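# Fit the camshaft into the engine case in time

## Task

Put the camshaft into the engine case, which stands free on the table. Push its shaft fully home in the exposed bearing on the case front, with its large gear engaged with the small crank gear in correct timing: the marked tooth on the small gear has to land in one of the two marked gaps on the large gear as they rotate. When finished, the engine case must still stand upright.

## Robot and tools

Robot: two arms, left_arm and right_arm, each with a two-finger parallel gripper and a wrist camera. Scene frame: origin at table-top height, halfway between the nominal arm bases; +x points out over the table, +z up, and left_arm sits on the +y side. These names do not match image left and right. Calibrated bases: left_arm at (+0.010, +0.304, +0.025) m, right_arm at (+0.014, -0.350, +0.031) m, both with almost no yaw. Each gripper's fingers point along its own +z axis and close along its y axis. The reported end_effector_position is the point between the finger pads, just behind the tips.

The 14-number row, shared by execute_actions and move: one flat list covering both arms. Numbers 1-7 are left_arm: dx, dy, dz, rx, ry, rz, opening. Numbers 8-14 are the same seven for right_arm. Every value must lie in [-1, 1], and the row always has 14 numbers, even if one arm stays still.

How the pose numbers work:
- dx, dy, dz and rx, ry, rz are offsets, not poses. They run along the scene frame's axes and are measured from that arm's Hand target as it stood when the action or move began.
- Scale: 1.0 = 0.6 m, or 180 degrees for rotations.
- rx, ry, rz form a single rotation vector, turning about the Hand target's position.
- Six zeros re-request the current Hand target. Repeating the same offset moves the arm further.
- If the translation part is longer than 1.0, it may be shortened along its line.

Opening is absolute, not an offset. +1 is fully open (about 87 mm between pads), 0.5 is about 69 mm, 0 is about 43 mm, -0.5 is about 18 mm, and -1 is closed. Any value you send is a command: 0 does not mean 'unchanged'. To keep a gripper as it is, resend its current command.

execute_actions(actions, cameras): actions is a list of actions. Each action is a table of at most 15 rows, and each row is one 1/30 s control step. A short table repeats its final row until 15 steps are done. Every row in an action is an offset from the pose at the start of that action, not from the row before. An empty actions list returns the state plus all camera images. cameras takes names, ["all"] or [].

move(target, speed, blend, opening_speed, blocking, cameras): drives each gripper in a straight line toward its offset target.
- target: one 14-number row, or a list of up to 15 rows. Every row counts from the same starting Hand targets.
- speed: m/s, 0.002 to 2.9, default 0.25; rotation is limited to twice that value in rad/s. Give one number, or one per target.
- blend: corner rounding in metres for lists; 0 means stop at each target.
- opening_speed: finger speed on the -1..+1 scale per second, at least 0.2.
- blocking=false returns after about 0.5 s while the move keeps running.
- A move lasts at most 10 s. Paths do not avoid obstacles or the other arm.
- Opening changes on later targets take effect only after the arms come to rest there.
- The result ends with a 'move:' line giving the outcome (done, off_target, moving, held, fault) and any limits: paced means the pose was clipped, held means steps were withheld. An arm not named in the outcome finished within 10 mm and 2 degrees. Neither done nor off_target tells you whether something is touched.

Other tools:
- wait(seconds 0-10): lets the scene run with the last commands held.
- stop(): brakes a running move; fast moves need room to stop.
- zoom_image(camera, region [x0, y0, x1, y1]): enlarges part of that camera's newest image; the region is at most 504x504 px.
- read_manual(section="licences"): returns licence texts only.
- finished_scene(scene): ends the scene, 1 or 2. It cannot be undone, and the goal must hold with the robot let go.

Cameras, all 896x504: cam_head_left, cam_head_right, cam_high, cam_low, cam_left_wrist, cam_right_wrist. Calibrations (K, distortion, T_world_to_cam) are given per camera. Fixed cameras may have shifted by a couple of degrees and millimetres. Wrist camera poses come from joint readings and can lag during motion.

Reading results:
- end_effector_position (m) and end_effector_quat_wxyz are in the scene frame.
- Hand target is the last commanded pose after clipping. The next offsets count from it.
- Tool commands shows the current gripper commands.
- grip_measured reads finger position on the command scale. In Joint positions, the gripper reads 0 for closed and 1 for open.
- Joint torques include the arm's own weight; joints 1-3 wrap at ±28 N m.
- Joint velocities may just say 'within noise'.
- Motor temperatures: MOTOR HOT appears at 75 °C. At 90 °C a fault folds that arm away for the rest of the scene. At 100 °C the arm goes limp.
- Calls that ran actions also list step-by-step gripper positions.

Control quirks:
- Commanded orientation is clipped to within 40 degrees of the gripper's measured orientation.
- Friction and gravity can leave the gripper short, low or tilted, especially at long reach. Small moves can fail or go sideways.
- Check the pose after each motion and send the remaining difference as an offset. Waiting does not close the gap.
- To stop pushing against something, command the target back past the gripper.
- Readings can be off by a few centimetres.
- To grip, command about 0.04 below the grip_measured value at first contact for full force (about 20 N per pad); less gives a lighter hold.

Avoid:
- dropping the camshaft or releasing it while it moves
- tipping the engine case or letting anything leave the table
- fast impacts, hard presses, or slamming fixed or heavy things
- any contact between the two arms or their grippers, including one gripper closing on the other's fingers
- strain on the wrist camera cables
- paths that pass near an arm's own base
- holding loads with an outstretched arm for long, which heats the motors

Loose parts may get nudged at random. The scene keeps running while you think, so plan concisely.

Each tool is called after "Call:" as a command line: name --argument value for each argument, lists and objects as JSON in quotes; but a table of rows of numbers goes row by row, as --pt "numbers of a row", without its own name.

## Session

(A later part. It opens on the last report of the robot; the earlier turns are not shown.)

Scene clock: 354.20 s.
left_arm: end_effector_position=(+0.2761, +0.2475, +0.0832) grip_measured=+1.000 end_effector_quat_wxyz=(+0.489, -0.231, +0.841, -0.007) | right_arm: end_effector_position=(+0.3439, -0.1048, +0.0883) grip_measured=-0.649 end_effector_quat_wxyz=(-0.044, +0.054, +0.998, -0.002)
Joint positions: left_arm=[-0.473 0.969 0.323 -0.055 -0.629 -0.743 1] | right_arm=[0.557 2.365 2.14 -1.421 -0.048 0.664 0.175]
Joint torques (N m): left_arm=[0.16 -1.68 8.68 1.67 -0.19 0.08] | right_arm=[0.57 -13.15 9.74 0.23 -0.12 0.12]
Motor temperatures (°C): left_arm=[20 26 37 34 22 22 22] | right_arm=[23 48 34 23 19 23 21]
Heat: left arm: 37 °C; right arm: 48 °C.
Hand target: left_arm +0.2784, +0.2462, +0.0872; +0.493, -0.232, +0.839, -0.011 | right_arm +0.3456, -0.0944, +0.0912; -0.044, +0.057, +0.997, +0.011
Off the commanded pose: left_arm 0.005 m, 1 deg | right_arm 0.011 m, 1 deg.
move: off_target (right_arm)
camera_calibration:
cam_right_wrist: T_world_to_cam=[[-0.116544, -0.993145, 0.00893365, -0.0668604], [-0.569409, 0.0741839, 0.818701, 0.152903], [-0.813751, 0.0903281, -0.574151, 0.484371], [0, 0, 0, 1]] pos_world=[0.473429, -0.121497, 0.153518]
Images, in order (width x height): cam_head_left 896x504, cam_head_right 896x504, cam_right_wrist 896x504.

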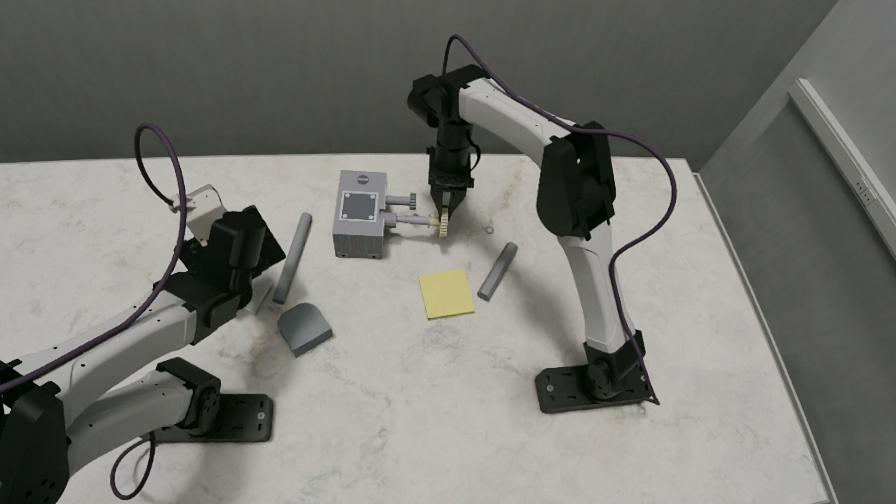

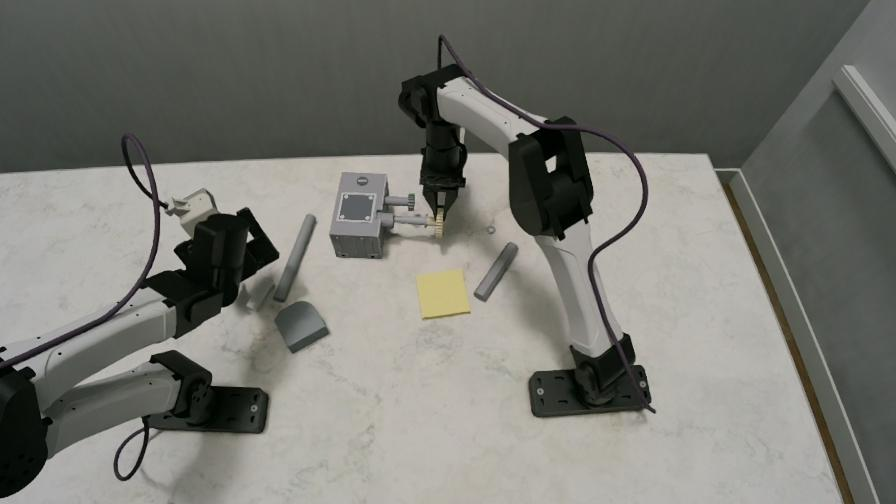

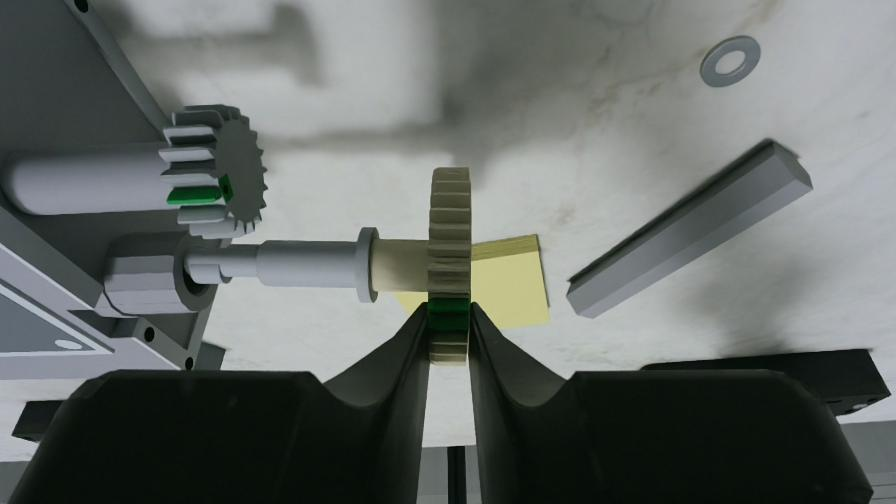

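Call:
move --pt "0 0 0 0 0 0 1 -0.0045 0.0 0 0 0 0 -0.85" --pt "0 0 0 0 0 0 1 -0.003 0.013 0 0 0 0 -0.85" --speed 0.06 --cameras '["cam_head_left","cam_head_right","cam_right_wrist"]'

Call:
zoom_image --camera "cam_head_left" --region '[370, 180, 490, 250]'

Call:
zoom_image --camera "cam_right_wrist" --region '[100, 130, 300, 330]'

Scene clock: 364.47 s.
left_arm: end_effector_position=(+0.2761, +0.2475, +0.0832) grip_measured=+1.000 end_effector_quat_wxyz=(+0.489, -0.231, +0.841, -0.007) | right_arm: end_effector_position=(+0.3425, -0.0931, +0.0882) grip_measured=-0.649 end_effector_quat_wxyz=(-0.042, +0.053, +0.998, +0.002)
Joint positions: left_arm=[-0.473 0.969 0.323 -0.055 -0.629 -0.743 1] | right_arm=[0.58 2.381 2.169 -1.423 -0.053 0.683 0.175]
Joint torques (N m): left_arm=[0.14 -1.63 8.65 1.68 -0.19 0.08] | right_arm=[0.05 -13.27 9.68 0.16 -0.09 0.13]
Heat: left arm: 37 °C; right arm: 47 °C.
Hand target: left_arm +0.2784, +0.2462, +0.0872; +0.493, -0.232, +0.839, -0.011 | right_arm +0.3438, -0.0867, +0.0912; -0.044, +0.057, +0.997, +0.011
Off the commanded pose: left_arm 0.005 m, 1 deg | right_arm 0.007 m, 1 deg.
move: done
camera_calibration:
cam_right_wrist: T_world_to_cam=[[-0.113787, -0.993505, 0.000207821, -0.055629], [-0.574428, 0.0659606, 0.815893, 0.152511], [-0.810608, 0.092719, -0.578203, 0.481695], [0, 0, 0, 1]] pos_world=[0.471742, -0.10999, 0.154096]
Images, in order (width x height): cam_head_left 896x504, cam_head_right 896x504, cam_right_wrist 896x504.

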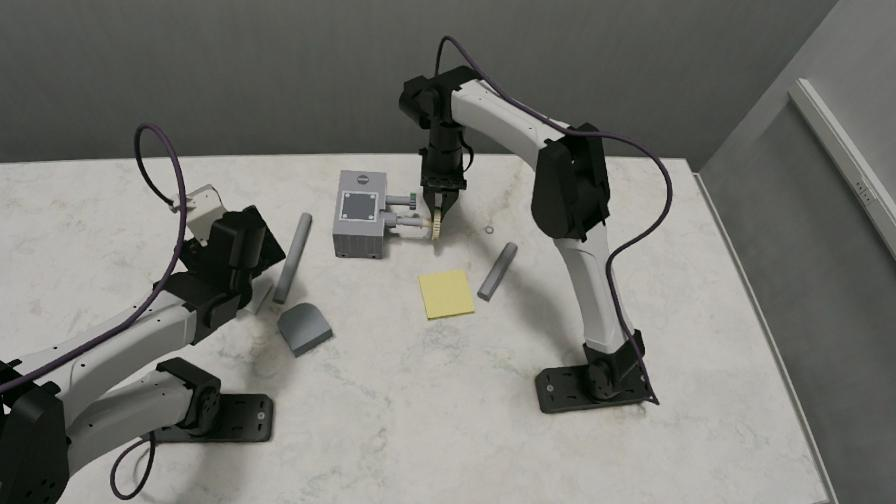

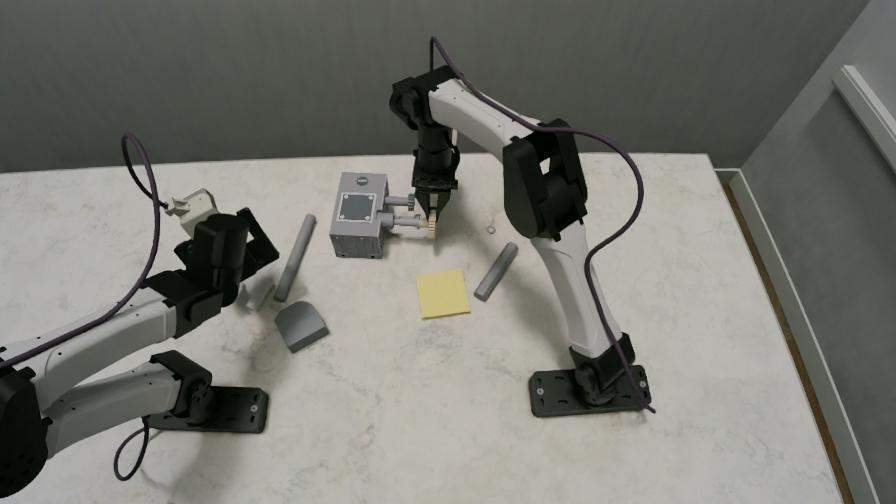

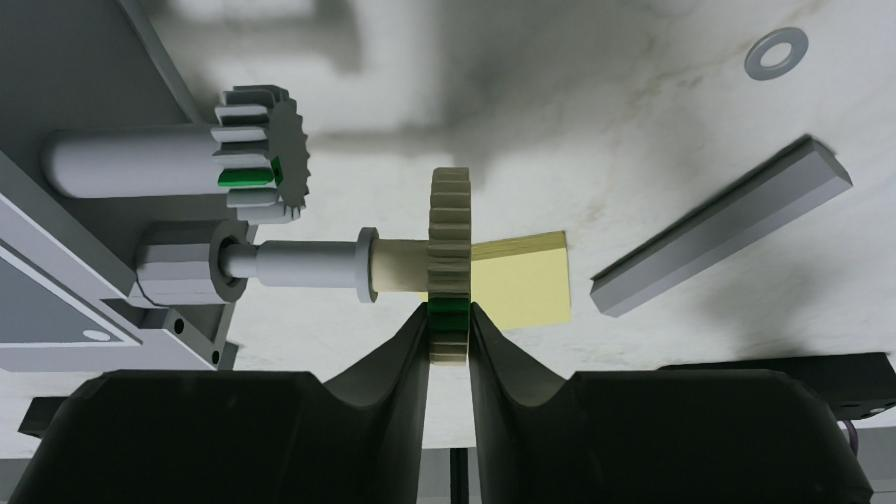

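Scaled by 4.200.

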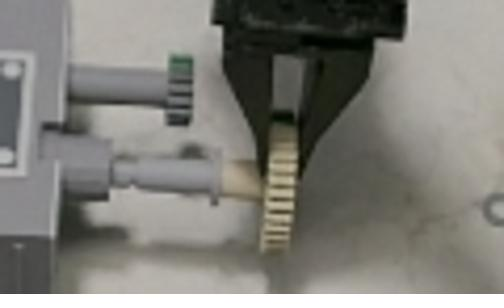

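Scaled by 2.520.

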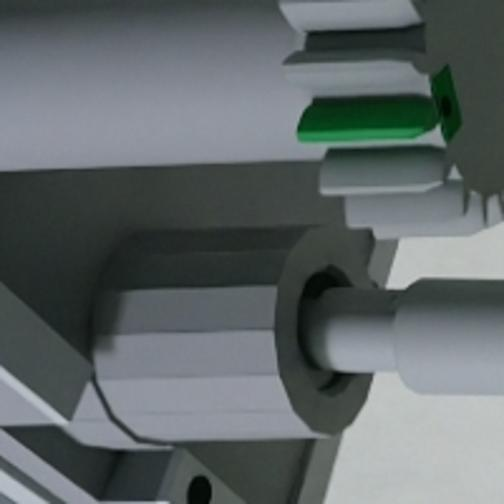

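Call:
move --target '[0,0,0,0,0,0,1,0.0035,0.022,0,0,0,0,-0.85]' --speed 0.05 --cameras '["cam_head_left","cam_head_right","cam_right_wrist"]'

Call:
zoom_image --camera "cam_head_left" --region '[370, 180, 490, 250]'

Call:
zoom_image --camera "cam_right_wrist" --region '[180, 60, 480, 380]'

Scene clock: 370.73 s.
left_arm: end_effector_position=(+0.2761, +0.2475, +0.0832) grip_measured=+1.000 end_effector_quat_wxyz=(+0.489, -0.231, +0.841, -0.007) | right_arm: end_effector_position=(+0.3449, -0.0802, +0.0885) grip_measured=-0.649 end_effector_quat_wxyz=(-0.042, +0.053, +0.998, +0.003)
Joint positions: left_arm=[-0.473 0.969 0.323 -0.055 -0.629 -0.743 1] | right_arm=[0.599 2.437 2.269 -1.467 -0.056 0.702 0.175]
Joint torques (N m): left_arm=[0.21 -1.7 8.65 1.67 -0.18 0.08] | right_arm=[0.27 -13.61 9.72 0.19 -0.05 0.11]
Heat: left arm: 37 °C; right arm: 48 °C.
Hand target: left_arm +0.2784, +0.2462, +0.0872; +0.493, -0.232, +0.839, -0.011 | right_arm +0.3459, -0.0735, +0.0911; -0.044, +0.057, +0.997, +0.011
Off the commanded pose: left_arm 0.005 m, 1 deg | right_arm 0.007 m, 1 deg.
move: done
camera_calibration:
cam_right_wrist: T_world_to_cam=[[-0.11388, -0.993494, -0.00067324, -0.0425454], [-0.573122, 0.0651408, 0.816877, 0.152178], [-0.811519, 0.0934115, -0.576812, 0.482883], [0, 0, 0, 1]] pos_world=[0.47424, -0.0972885, 0.154194]
Images, in order (width x height): cam_head_left 896x504, cam_head_right 896x504, cam_right_wrist 896x504.

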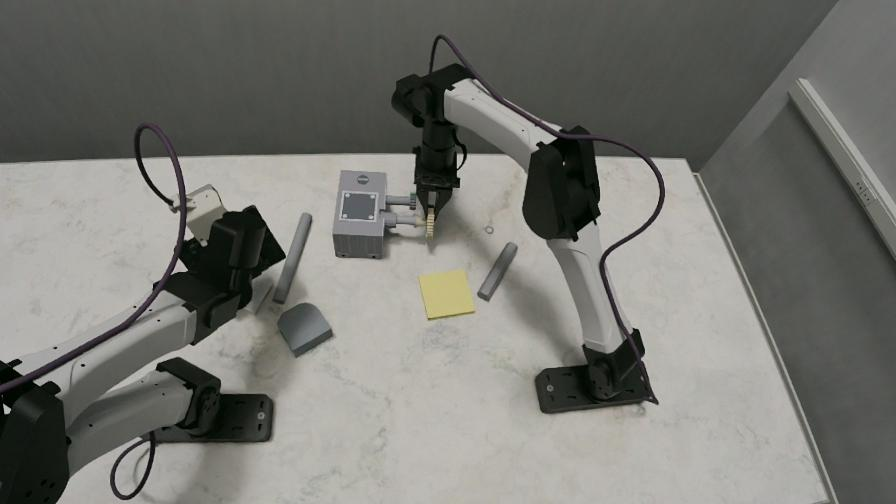

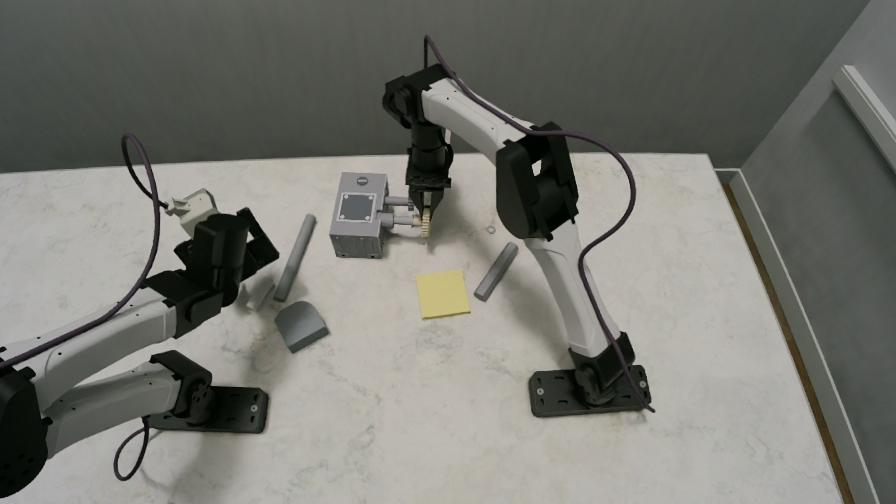

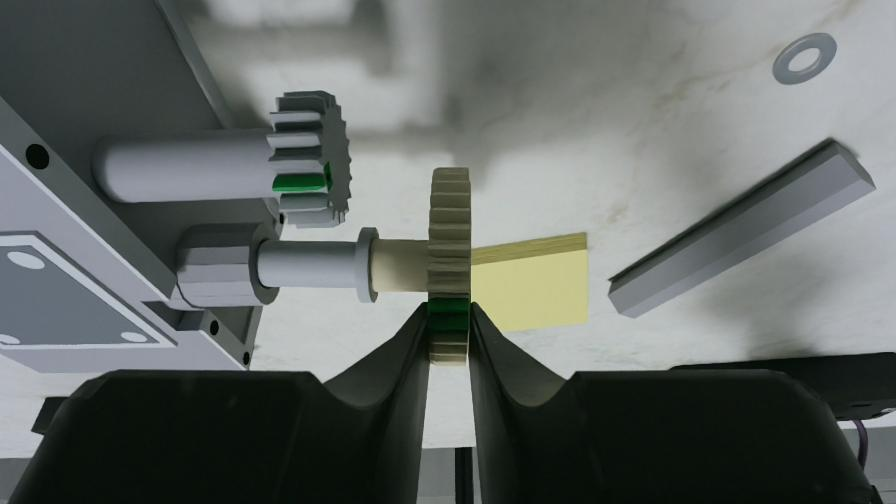

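Scaled by 4.200.

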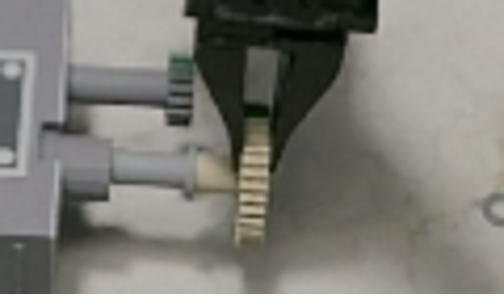

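Scaled by 1.575.

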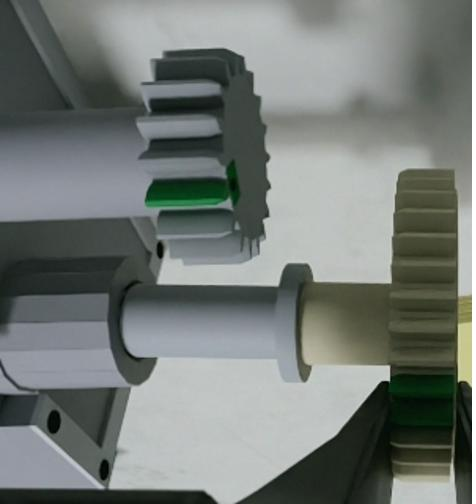

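Call:
move --pt "0 0 0 0 0 0 1 0.0025 0.006 0 0 0.0155 0 -0.85" --pt "0 0 0 0 0 0 1 0.0055 0.034 0 0 0.0155 0 -0.85" --speed 0.05 --cameras '["cam_head_left","cam_head_right","cam_right_wrist"]'

Call:
zoom_image --camera "cam_head_left" --region '[370, 180, 490, 250]'

Call:
zoom_image --camera "cam_right_wrist" --region '[250, 60, 490, 380]'

Scene clock: 395.73 s.
left_arm: end_effector_position=(+0.2761, +0.2475, +0.0832) grip_measured=+1.000 end_effector_quat_wxyz=(+0.489, -0.231, +0.841, -0.007) | right_arm: end_effector_position=(+0.3439, -0.0750, +0.0888) grip_measured=-0.650 end_effector_quat_wxyz=(-0.066, +0.053, +0.996, -0.009)
Joint positions: left_arm=[-0.473 0.969 0.323 -0.055 -0.629 -0.743 1] | right_arm=[0.606 2.545 2.455 -1.598 -0.066 0.707 0.175]
Joint torques (N m): left_arm=[0.18 -1.7 8.7 1.67 -0.18 0.09] | right_arm=[1.24 -13.98 10.4 0.48 -0.27 0.32]
Heat: left arm: 37 °C; right arm: 52 °C.
Hand target: left_arm +0.2784, +0.2462, +0.0872; +0.493, -0.232, +0.839, -0.011 | right_arm +0.3492, -0.0531, +0.0912; -0.068, +0.057, +0.996, +0.010
Off the commanded pose: left_arm 0.005 m, 1 deg | right_arm 0.023 m, 2 deg.
joint read past its limit (right arm) — joint 4 (wrist pitch), lower limit.
joint sent to its limit (right arm) — joint 4 (wrist pitch), lower limit. The joint targets still meet the commanded pose.
move: off_target (right_arm)
camera_calibration:
cam_right_wrist: T_world_to_cam=[[-0.112283, -0.993321, 0.0265713, -0.040371], [-0.532405, 0.082717, 0.842438, 0.136074], [-0.83901, 0.0804445, -0.538137, 0.486737], [0, 0, 0, 1]] pos_world=[0.47629, -0.0905123, 0.14837]
Images, in order (width x height): cam_head_left 896x504, cam_head_right 896x504, cam_right_wrist 896x504.

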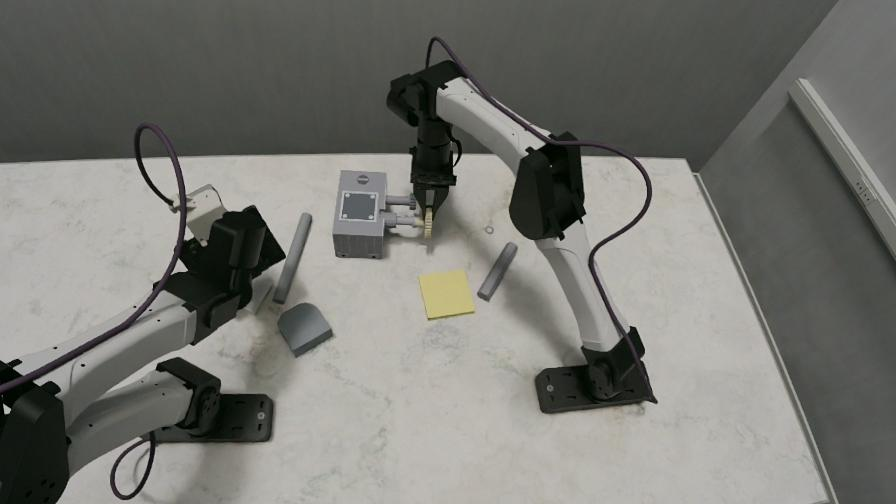

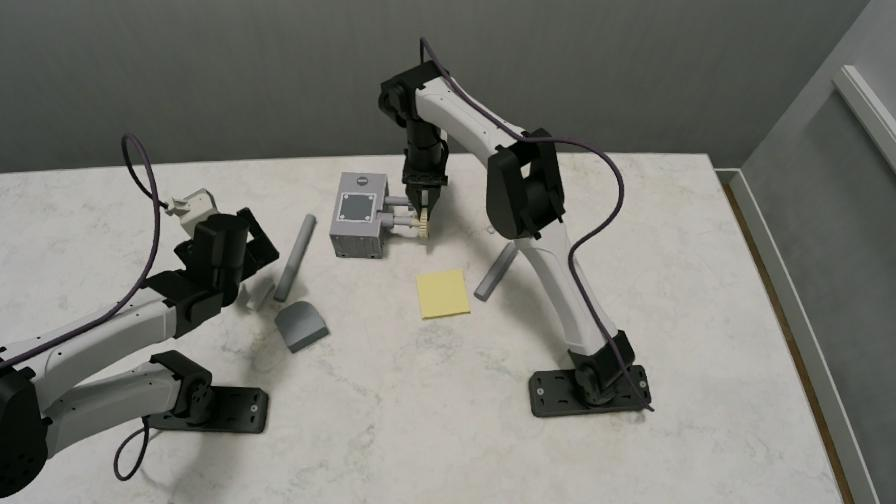

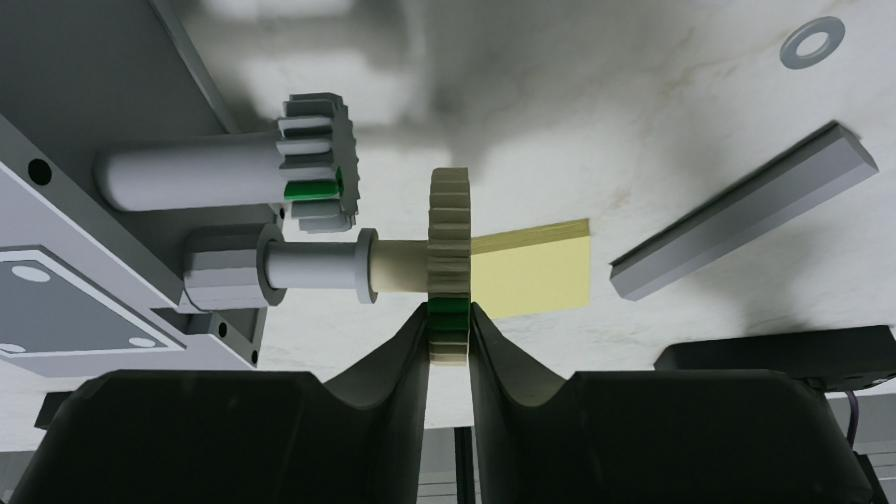

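Scaled by 4.200.

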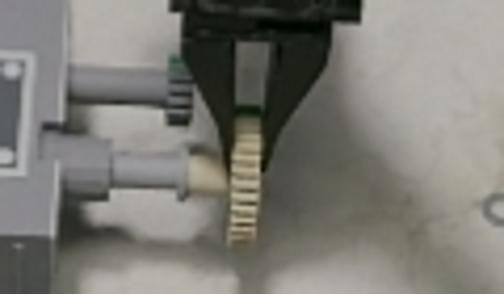

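Scaled by 1.575.

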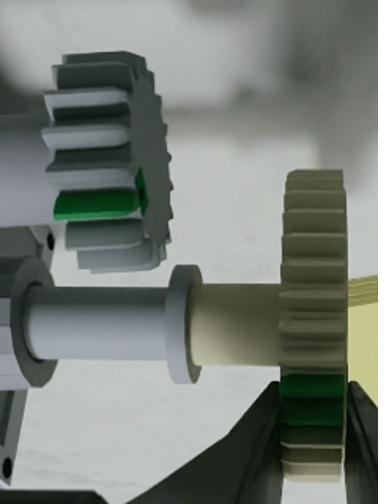

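Call:
move --pt "0 0 0 0 0 0 1 -0.008 -0.024 0 0 -0.019 0 -0.85" --pt "0 0 0 0 0 0 1 -0.0045 0.003 0 0 -0.019 0 -0.85" --speed 0.05 --cameras '["cam_head_left","cam_head_right","cam_right_wrist"]'

Call:
zoom_image --camera "cam_head_left" --region '[370, 180, 490, 250]'

Call:
zoom_image --camera "cam_right_wrist" --region '[150, 60, 490, 380]'

Scene clock: 408.07 s.
left_arm: end_effector_position=(+0.2761, +0.2475, +0.0832) grip_measured=+1.000 end_effector_quat_wxyz=(+0.489, -0.231, +0.841, -0.007) | right_arm: end_effector_position=(+0.3434, -0.0743, +0.0885) grip_measured=-0.650 end_effector_quat_wxyz=(-0.048, +0.050, +0.997, -0.020)
Joint positions: left_arm=[-0.473 0.969 0.323 -0.055 -0.629 -0.743 1] | right_arm=[0.622 2.516 2.41 -1.565 -0.029 0.72 0.175]
Joint torques (N m): left_arm=[0.13 -1.63 8.68 1.69 -0.18 0.1] | right_arm=[1.47 -14.15 10.17 0.48 -0.28 0.32]
Heat: left arm: 37 °C; right arm: 52 °C.
Hand target: left_arm +0.2784, +0.2462, +0.0872; +0.493, -0.232, +0.839, -0.011 | right_arm +0.3465, -0.0512, +0.0911; -0.038, +0.057, +0.998, +0.011
Off the commanded pose: left_arm 0.005 m, 1 deg | right_arm 0.023 m, 4 deg.
move: off_target (right_arm)
camera_calibration:
cam_right_wrist: T_world_to_cam=[[-0.106811, -0.993278, 0.044615, -0.0432743], [-0.562237, 0.0973464, 0.821226, 0.149234], [-0.820049, 0.0626317, -0.568855, 0.481019], [0, 0, 0, 1]] pos_world=[0.473742, -0.0876378, 0.153006]
Images, in order (width x height): cam_head_left 896x504, cam_head_right 896x504, cam_right_wrist 896x504.

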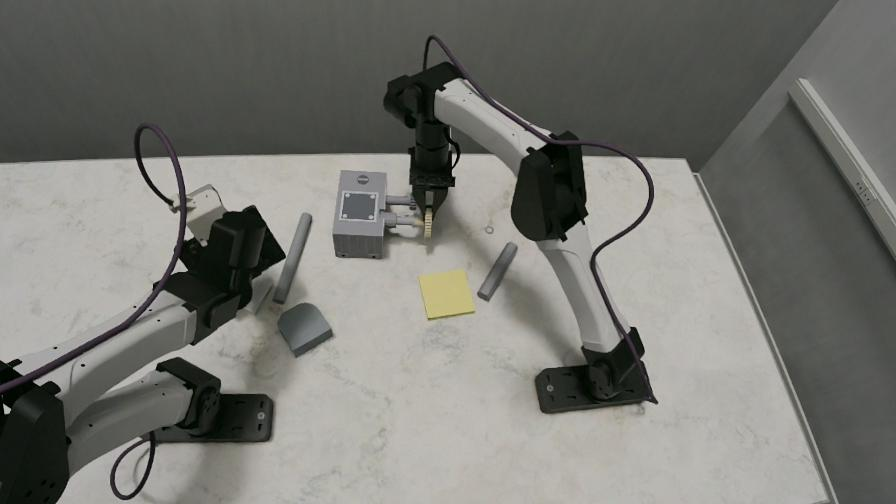

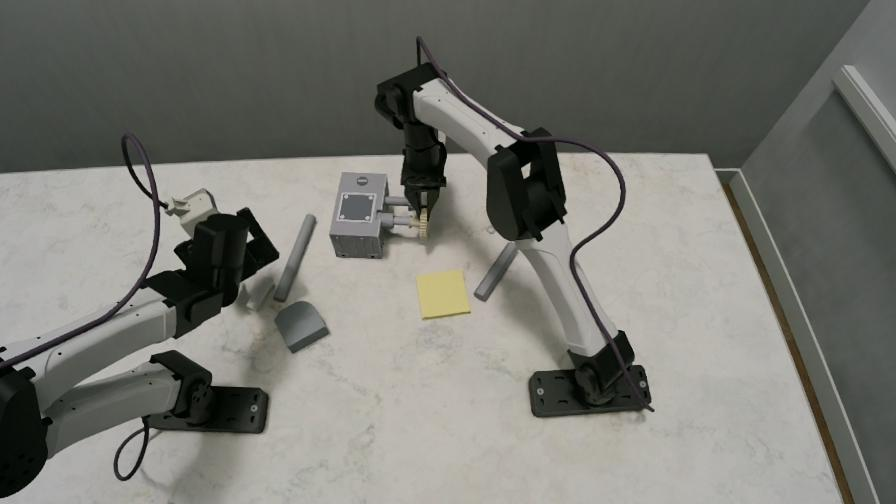

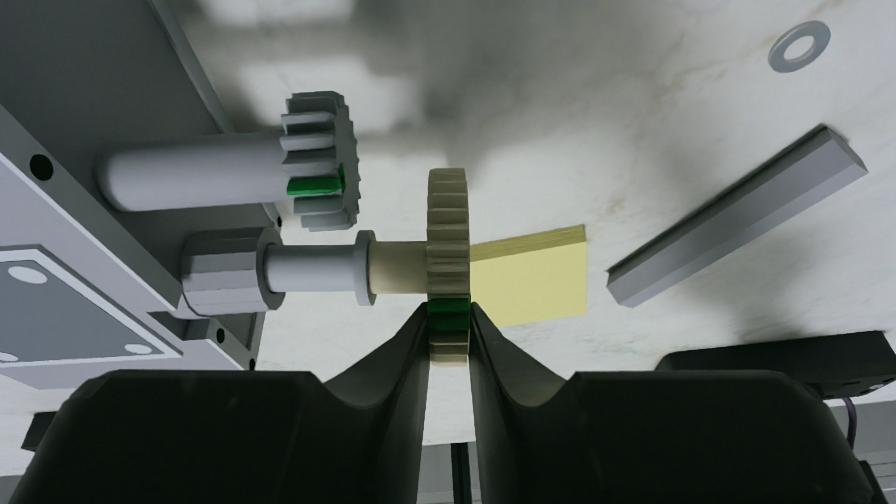

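Scaled by 4.200.

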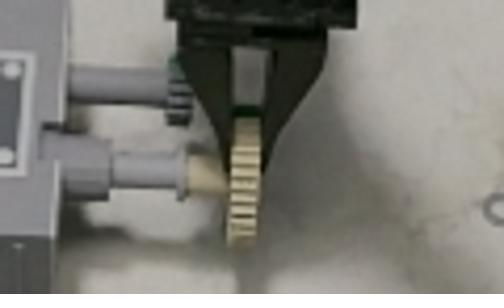

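Scaled by 1.482.

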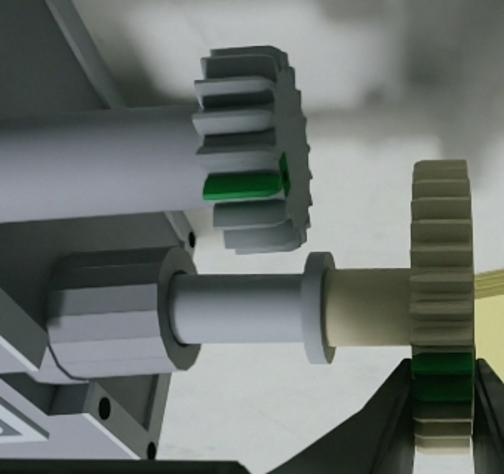

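Call:
move --pt "0 0 0 0 0 0 1 -0.002 -0.028 0 0.0 0 0 -0.85" --pt "0 0 0 0 0 0 1 -0.002 -0.014 0.0015 0.009 0 0 -0.85" --pt "0 0 0 0 0 0 1 -0.001 -0.008 -0.0015 0.013 0 0 -0.85" --pt "0 0 0 0 0 0 1 0.0 -0.004 0.001 0.013 0 0.005 -0.85" --speed 0.05 --blend 0.001 --cameras '["cam_head_left","cam_right_wrist"]'

Call:
zoom_image --camera "cam_head_left" --region '[370, 180, 490, 250]'

Call:
zoom_image --camera "cam_right_wrist" --region '[150, 60, 490, 380]'

Scene clock: 423.13 s.
left_arm: end_effector_position=(+0.2761, +0.2475, +0.0832) grip_measured=+1.000 end_effector_quat_wxyz=(+0.489, -0.231, +0.841, -0.007) | right_arm: end_effector_position=(+0.3424, -0.0752, +0.0851) grip_measured=-0.650 end_effector_quat_wxyz=(-0.056, +0.057, +0.997, -0.007)
Joint positions: left_arm=[-0.473 0.969 0.323 -0.055 -0.629 -0.743 1] | right_arm=[0.61 2.493 2.35 -1.525 -0.059 0.719 0.175]
Joint torques (N m): left_arm=[0.23 -1.69 8.68 1.66 -0.19 0.08] | right_arm=[1.31 -16.16 8.06 0.65 -0.32 0.04]
Motor temperatures (°C): left_arm=[20 26 37 34 22 22 22] | right_arm=[23 53 38 22 19 23 21]
Heat: left arm: 37 °C; right arm: 53 °C.
Hand target: left_arm +0.2784, +0.2462, +0.0872; +0.493, -0.232, +0.839, -0.011 | right_arm +0.3465, -0.0537, +0.0917; -0.040, +0.048, +0.998, +0.031
Off the commanded pose: left_arm 0.005 m, 1 deg | right_arm 0.023 m, 5 deg.
move: off_target (right_arm)
camera_calibration:
cam_right_wrist: T_world_to_cam=[[-0.120163, -0.992539, 0.0206798, -0.0374813], [-0.549128, 0.0838057, 0.831526, 0.145138], [-0.827054, 0.0885624, -0.555101, 0.481465], [0, 0, 0, 1]] pos_world=[0.473394, -0.0920048, 0.147351]
Images, in order (width x height): cam_head_left 896x504, cam_right_wrist 896x504.

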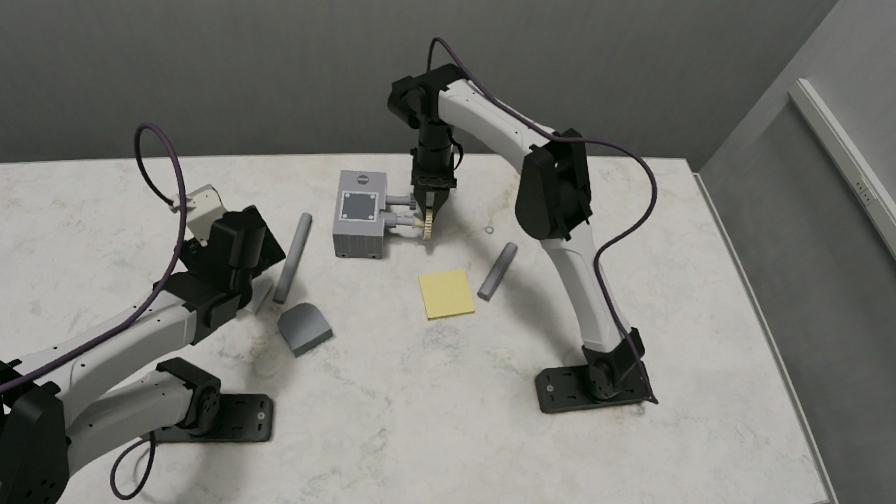

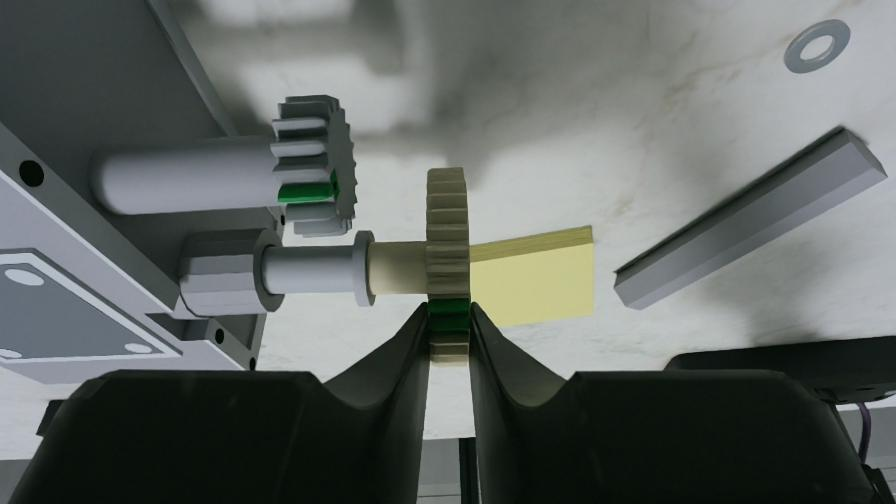

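Scaled by 4.200.

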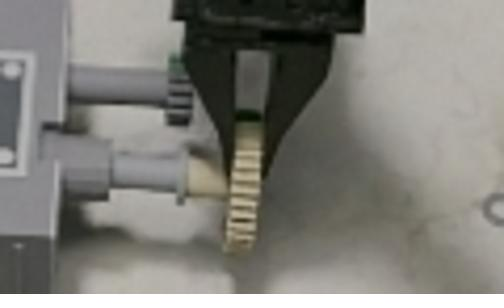

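Scaled by 1.482.

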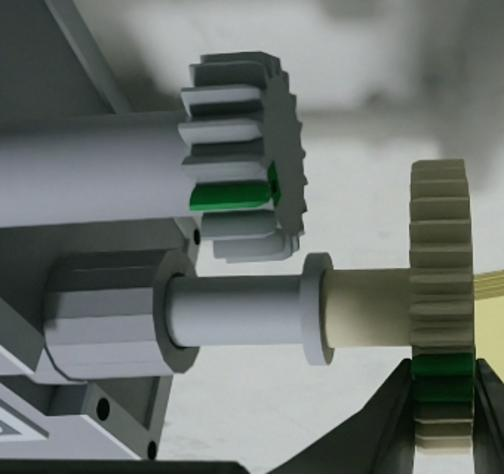

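Call:
move --target '[0,0,0,0,0,0,1,0,-0.042,-0.0048,0,0,0.002,-0.85]' --speed 0.05 --cameras '["cam_head_left","cam_right_wrist"]'

Call:
zoom_image --camera "cam_head_left" --region '[370, 180, 490, 250]'

Call:
zoom_image --camera "cam_right_wrist" --region '[90, 60, 490, 380]'

Scene clock: 440.87 s.
left_arm: end_effector_position=(+0.2761, +0.2475, +0.0832) grip_measured=+1.000 end_effector_quat_wxyz=(+0.489, -0.231, +0.841, -0.007) | right_arm: end_effector_position=(+0.3438, -0.0777, +0.0814) grip_measured=-0.650 end_effector_quat_wxyz=(-0.055, +0.049, +0.997, +0.025)
Joint positions: left_arm=[-0.473 0.969 0.323 -0.055 -0.629 -0.743 1] | right_arm=[0.586 2.429 2.22 -1.421 -0.107 0.68 0.175]
Joint torques (N m): left_arm=[0.12 -1.66 8.68 1.67 -0.2 0.09] | right_arm=[-0.25 -18.09 4.18 0.48 0.16 -0.03]
Motor temperatures (°C): left_arm=[20 26 38 34 22 22 22] | right_arm=[23 59 37 22 19 23 21]
Heat: left arm: 38 °C; right arm: 59 °C.
Hand target: left_arm +0.2784, +0.2462, +0.0872; +0.493, -0.232, +0.839, -0.011 | right_arm +0.3464, -0.0789, +0.0888; -0.040, +0.045, +0.998, +0.031
Off the commanded pose: left_arm 0.005 m, 1 deg | right_arm 0.008 m, 2 deg.
move: done
camera_calibration:
cam_right_wrist: T_world_to_cam=[[-0.108539, -0.993097, -0.044474, -0.0383777], [-0.553905, 0.023267, 0.832255, 0.146118], [-0.825475, 0.114966, -0.552606, 0.482095], [0, 0, 0, 1]] pos_world=[0.474727, -0.0969372, 0.143094]
Images, in order (width x height): cam_head_left 896x504, cam_right_wrist 896x504.

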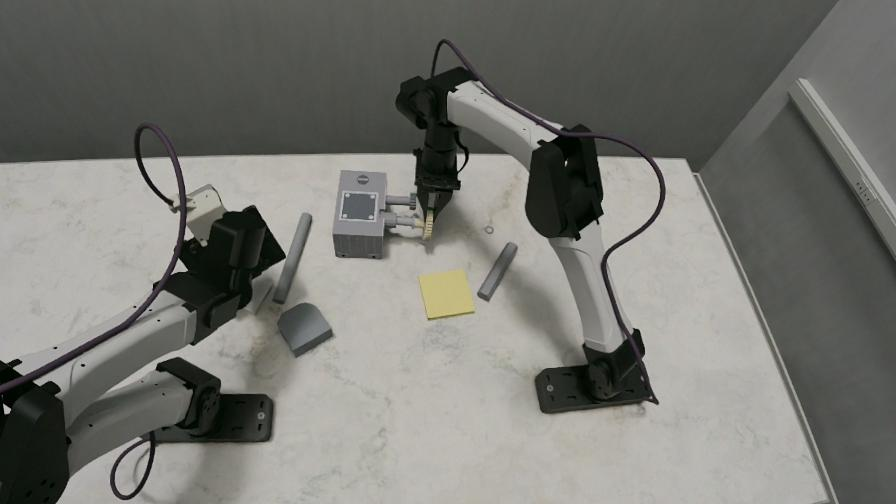

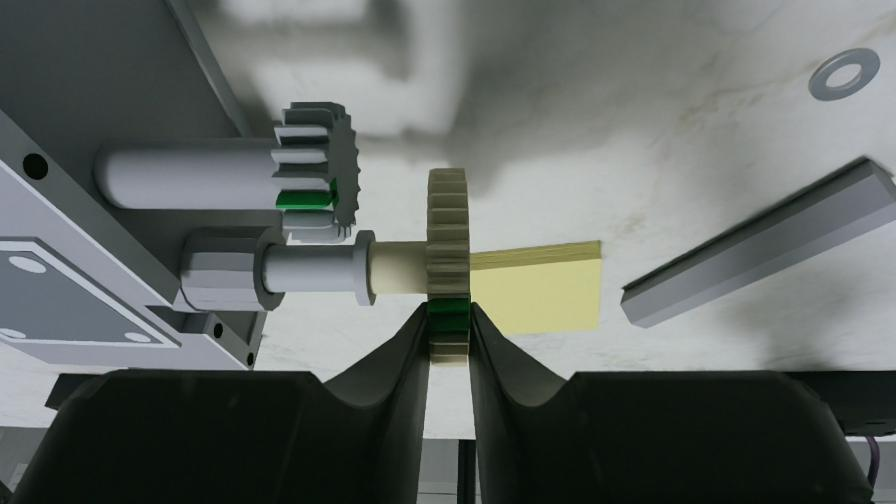

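Scaled by 4.200.

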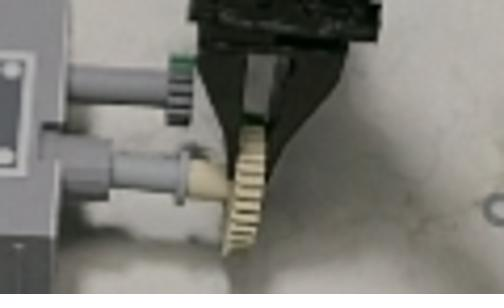

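Scaled by 1.260.

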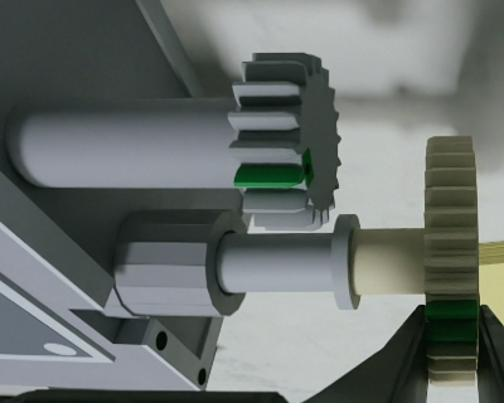

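Call:
move --target '[0,0,0,0,0,0,1,0.002,0.025,0.001,0.004,0,0,-0.85]' --speed 0.04 --cameras '["cam_head_left","cam_right_wrist"]'

Call:
zoom_image --camera "cam_right_wrist" --region '[90, 60, 490, 380]'

Scene clock: 446.07 s.
left_arm: end_effector_position=(+0.2761, +0.2475, +0.0832) grip_measured=+1.000 end_effector_quat_wxyz=(+0.489, -0.231, +0.841, -0.007) | right_arm: end_effector_position=(+0.3442, -0.0757, +0.0842) grip_measured=-0.650 end_effector_quat_wxyz=(-0.046, +0.043, +0.998, +0.020)
Joint positions: left_arm=[-0.473 0.969 0.323 -0.055 -0.629 -0.743 1] | right_arm=[0.597 2.429 2.236 -1.428 -0.088 0.68 0.175]
Joint torques (N m): left_arm=[0.2 -1.62 8.62 1.67 -0.19 0.08] | right_arm=[0.51 -14.11 10.18 0.34 -0.13 0.14]
Motor temperatures (°C): left_arm=[20 26 38 34 22 22 22] | right_arm=[23 60 37 22 19 22 21]
Heat: left arm: 38 °C; right arm: 60 °C.
Hand target: left_arm +0.2784, +0.2462, +0.0872; +0.493, -0.232, +0.839, -0.011 | right_arm +0.3477, -0.0638, +0.0896; -0.040, +0.045, +0.997, +0.038
Off the commanded pose: left_arm 0.005 m, 1 deg | right_arm 0.013 m, 2 deg.
move: off_target (right_arm)
camera_calibration:
cam_right_wrist: T_world_to_cam=[[-0.0953629, -0.994803, -0.0356899, -0.0416547], [-0.569197, 0.02508, 0.821819, 0.150175], [-0.816652, 0.0986856, -0.56863, 0.48083], [0, 0, 0, 1]] pos_world=[0.474178, -0.0926556, 0.148511]
Images, in order (width x height): cam_head_left 896x504, cam_right_wrist 896x504.

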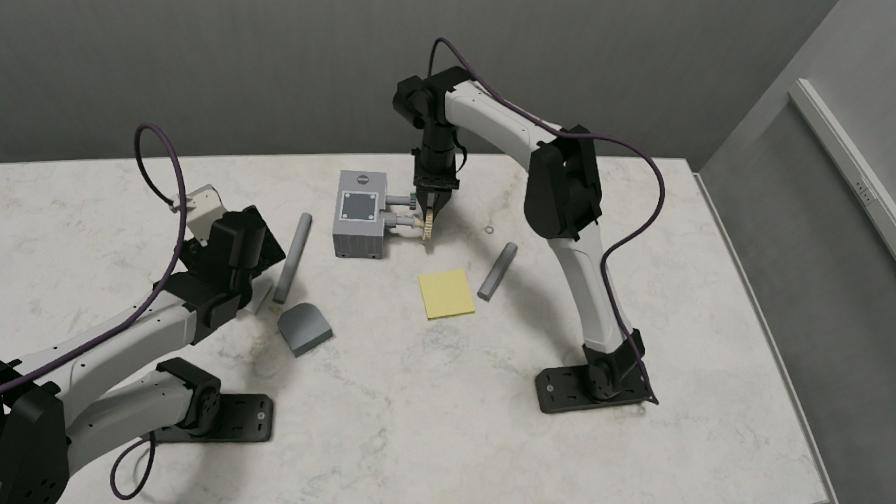

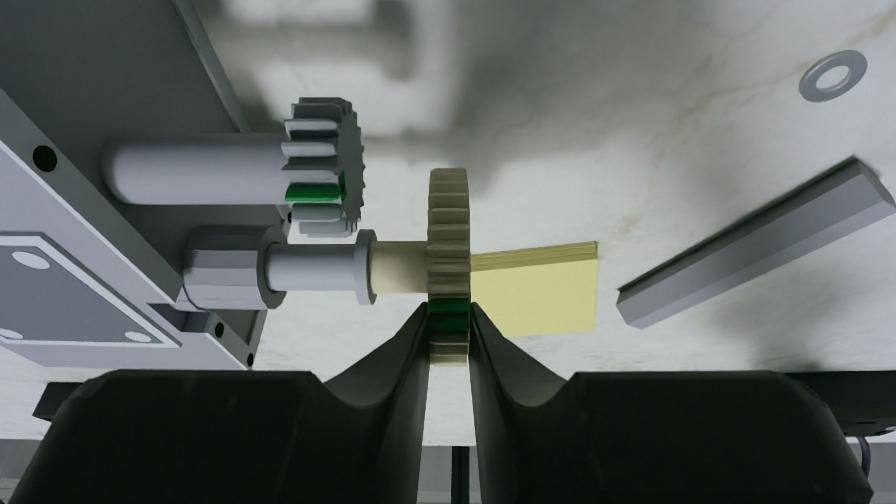

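Scaled by 1.260.

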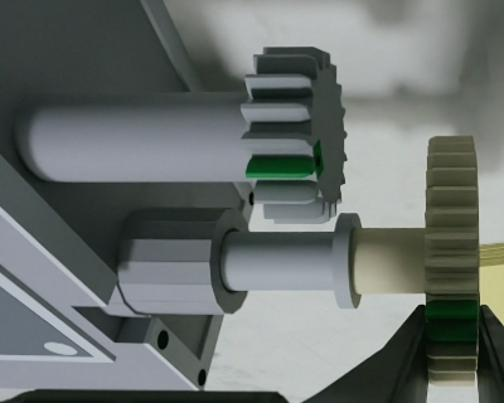

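Call:
move --pt "0 0 0 0 0 0 1 0.003 0.02 0.0 0.004 0 0 -0.85" --pt "0 0 0 0 0 0 1 -0.004 0.025 0.0 0.006 0 0 -0.85" --pt "0 0 0 0 0 0 1 0.002 0.025 -0.006 0.006 0 0 -0.85" --pt "0 0 0 0 0 0 1 0.002 0.025 0.003 0.006 0 0 -0.85" --speed 0.04 --blend 0.001 --cameras '["cam_head_left","cam_right_wrist"]'

Call:
zoom_image --camera "cam_right_wrist" --region '[90, 60, 490, 380]'

Call:
zoom_image --camera "cam_head_left" --region '[370, 180, 490, 250]'

Scene clock: 455.90 s.
left_arm: end_effector_position=(+0.2761, +0.2475, +0.0832) grip_measured=+1.000 end_effector_quat_wxyz=(+0.489, -0.231, +0.841, -0.007) | right_arm: end_effector_position=(+0.3449, -0.0709, +0.0856) grip_measured=-0.650 end_effector_quat_wxyz=(-0.048, +0.041, +0.998, +0.011)
Joint positions: left_arm=[-0.473 0.969 0.323 -0.055 -0.629 -0.743 1] | right_arm=[0.61 2.472 2.319 -1.48 -0.076 0.688 0.175]
Joint torques (N m): left_arm=[0.17 -1.66 8.69 1.67 -0.19 0.09] | right_arm=[0.99 -14.28 10.51 0.51 -0.4 0.23]
Motor temperatures (°C): left_arm=[20 26 38 34 22 22 22] | right_arm=[23 59 37 22 19 22 21]
Heat: left arm: 38 °C; right arm: 59 °C.
Hand target: left_arm +0.2784, +0.2462, +0.0872; +0.493, -0.232, +0.839, -0.011 | right_arm +0.3489, -0.0489, +0.0912; -0.041, +0.045, +0.997, +0.047
Off the commanded pose: left_arm 0.005 m, 1 deg | right_arm 0.023 m, 4 deg.
move: off_target (right_arm)
camera_calibration:
cam_right_wrist: T_world_to_cam=[[-0.0905963, -0.995729, -0.0177569, -0.0400015], [-0.566565, 0.0368688, 0.823192, 0.14912], [-0.819021, 0.0846385, -0.567486, 0.481456], [0, 0, 0, 1]] pos_world=[0.475186, -0.0860783, 0.149755]
Images, in order (width x height): cam_head_left 896x504, cam_right_wrist 896x504.

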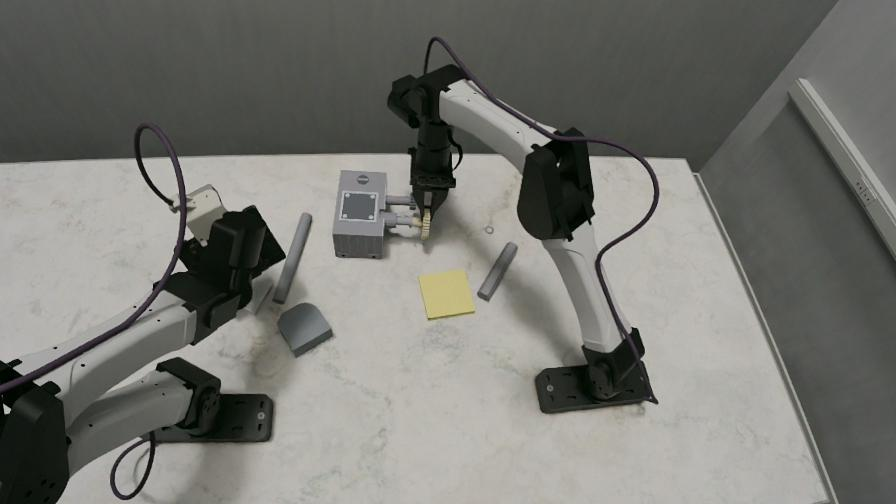

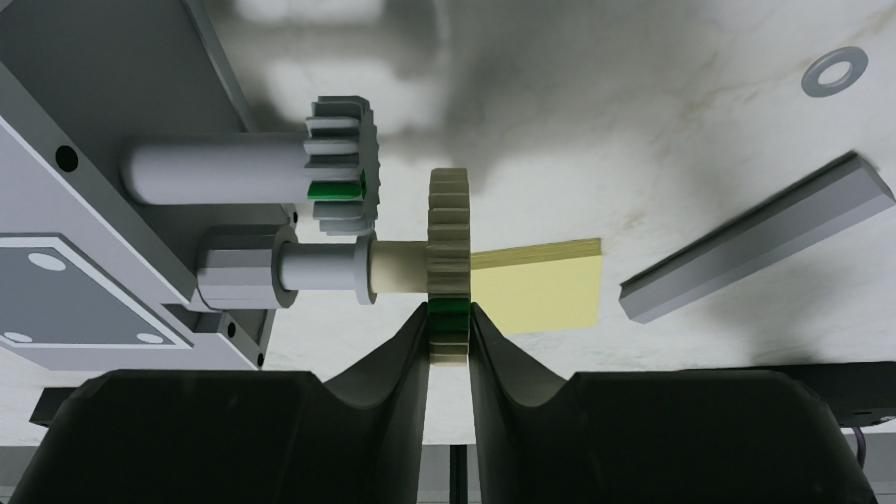

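Scaled by 1.260.

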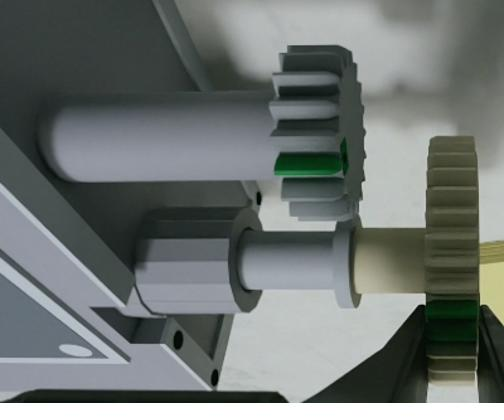

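Scaled by 4.200.

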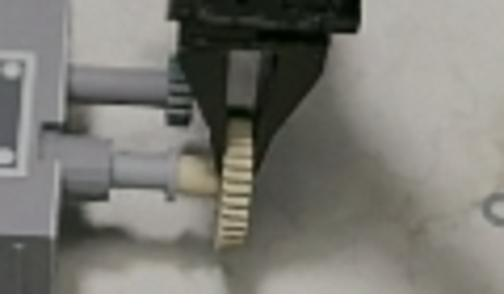

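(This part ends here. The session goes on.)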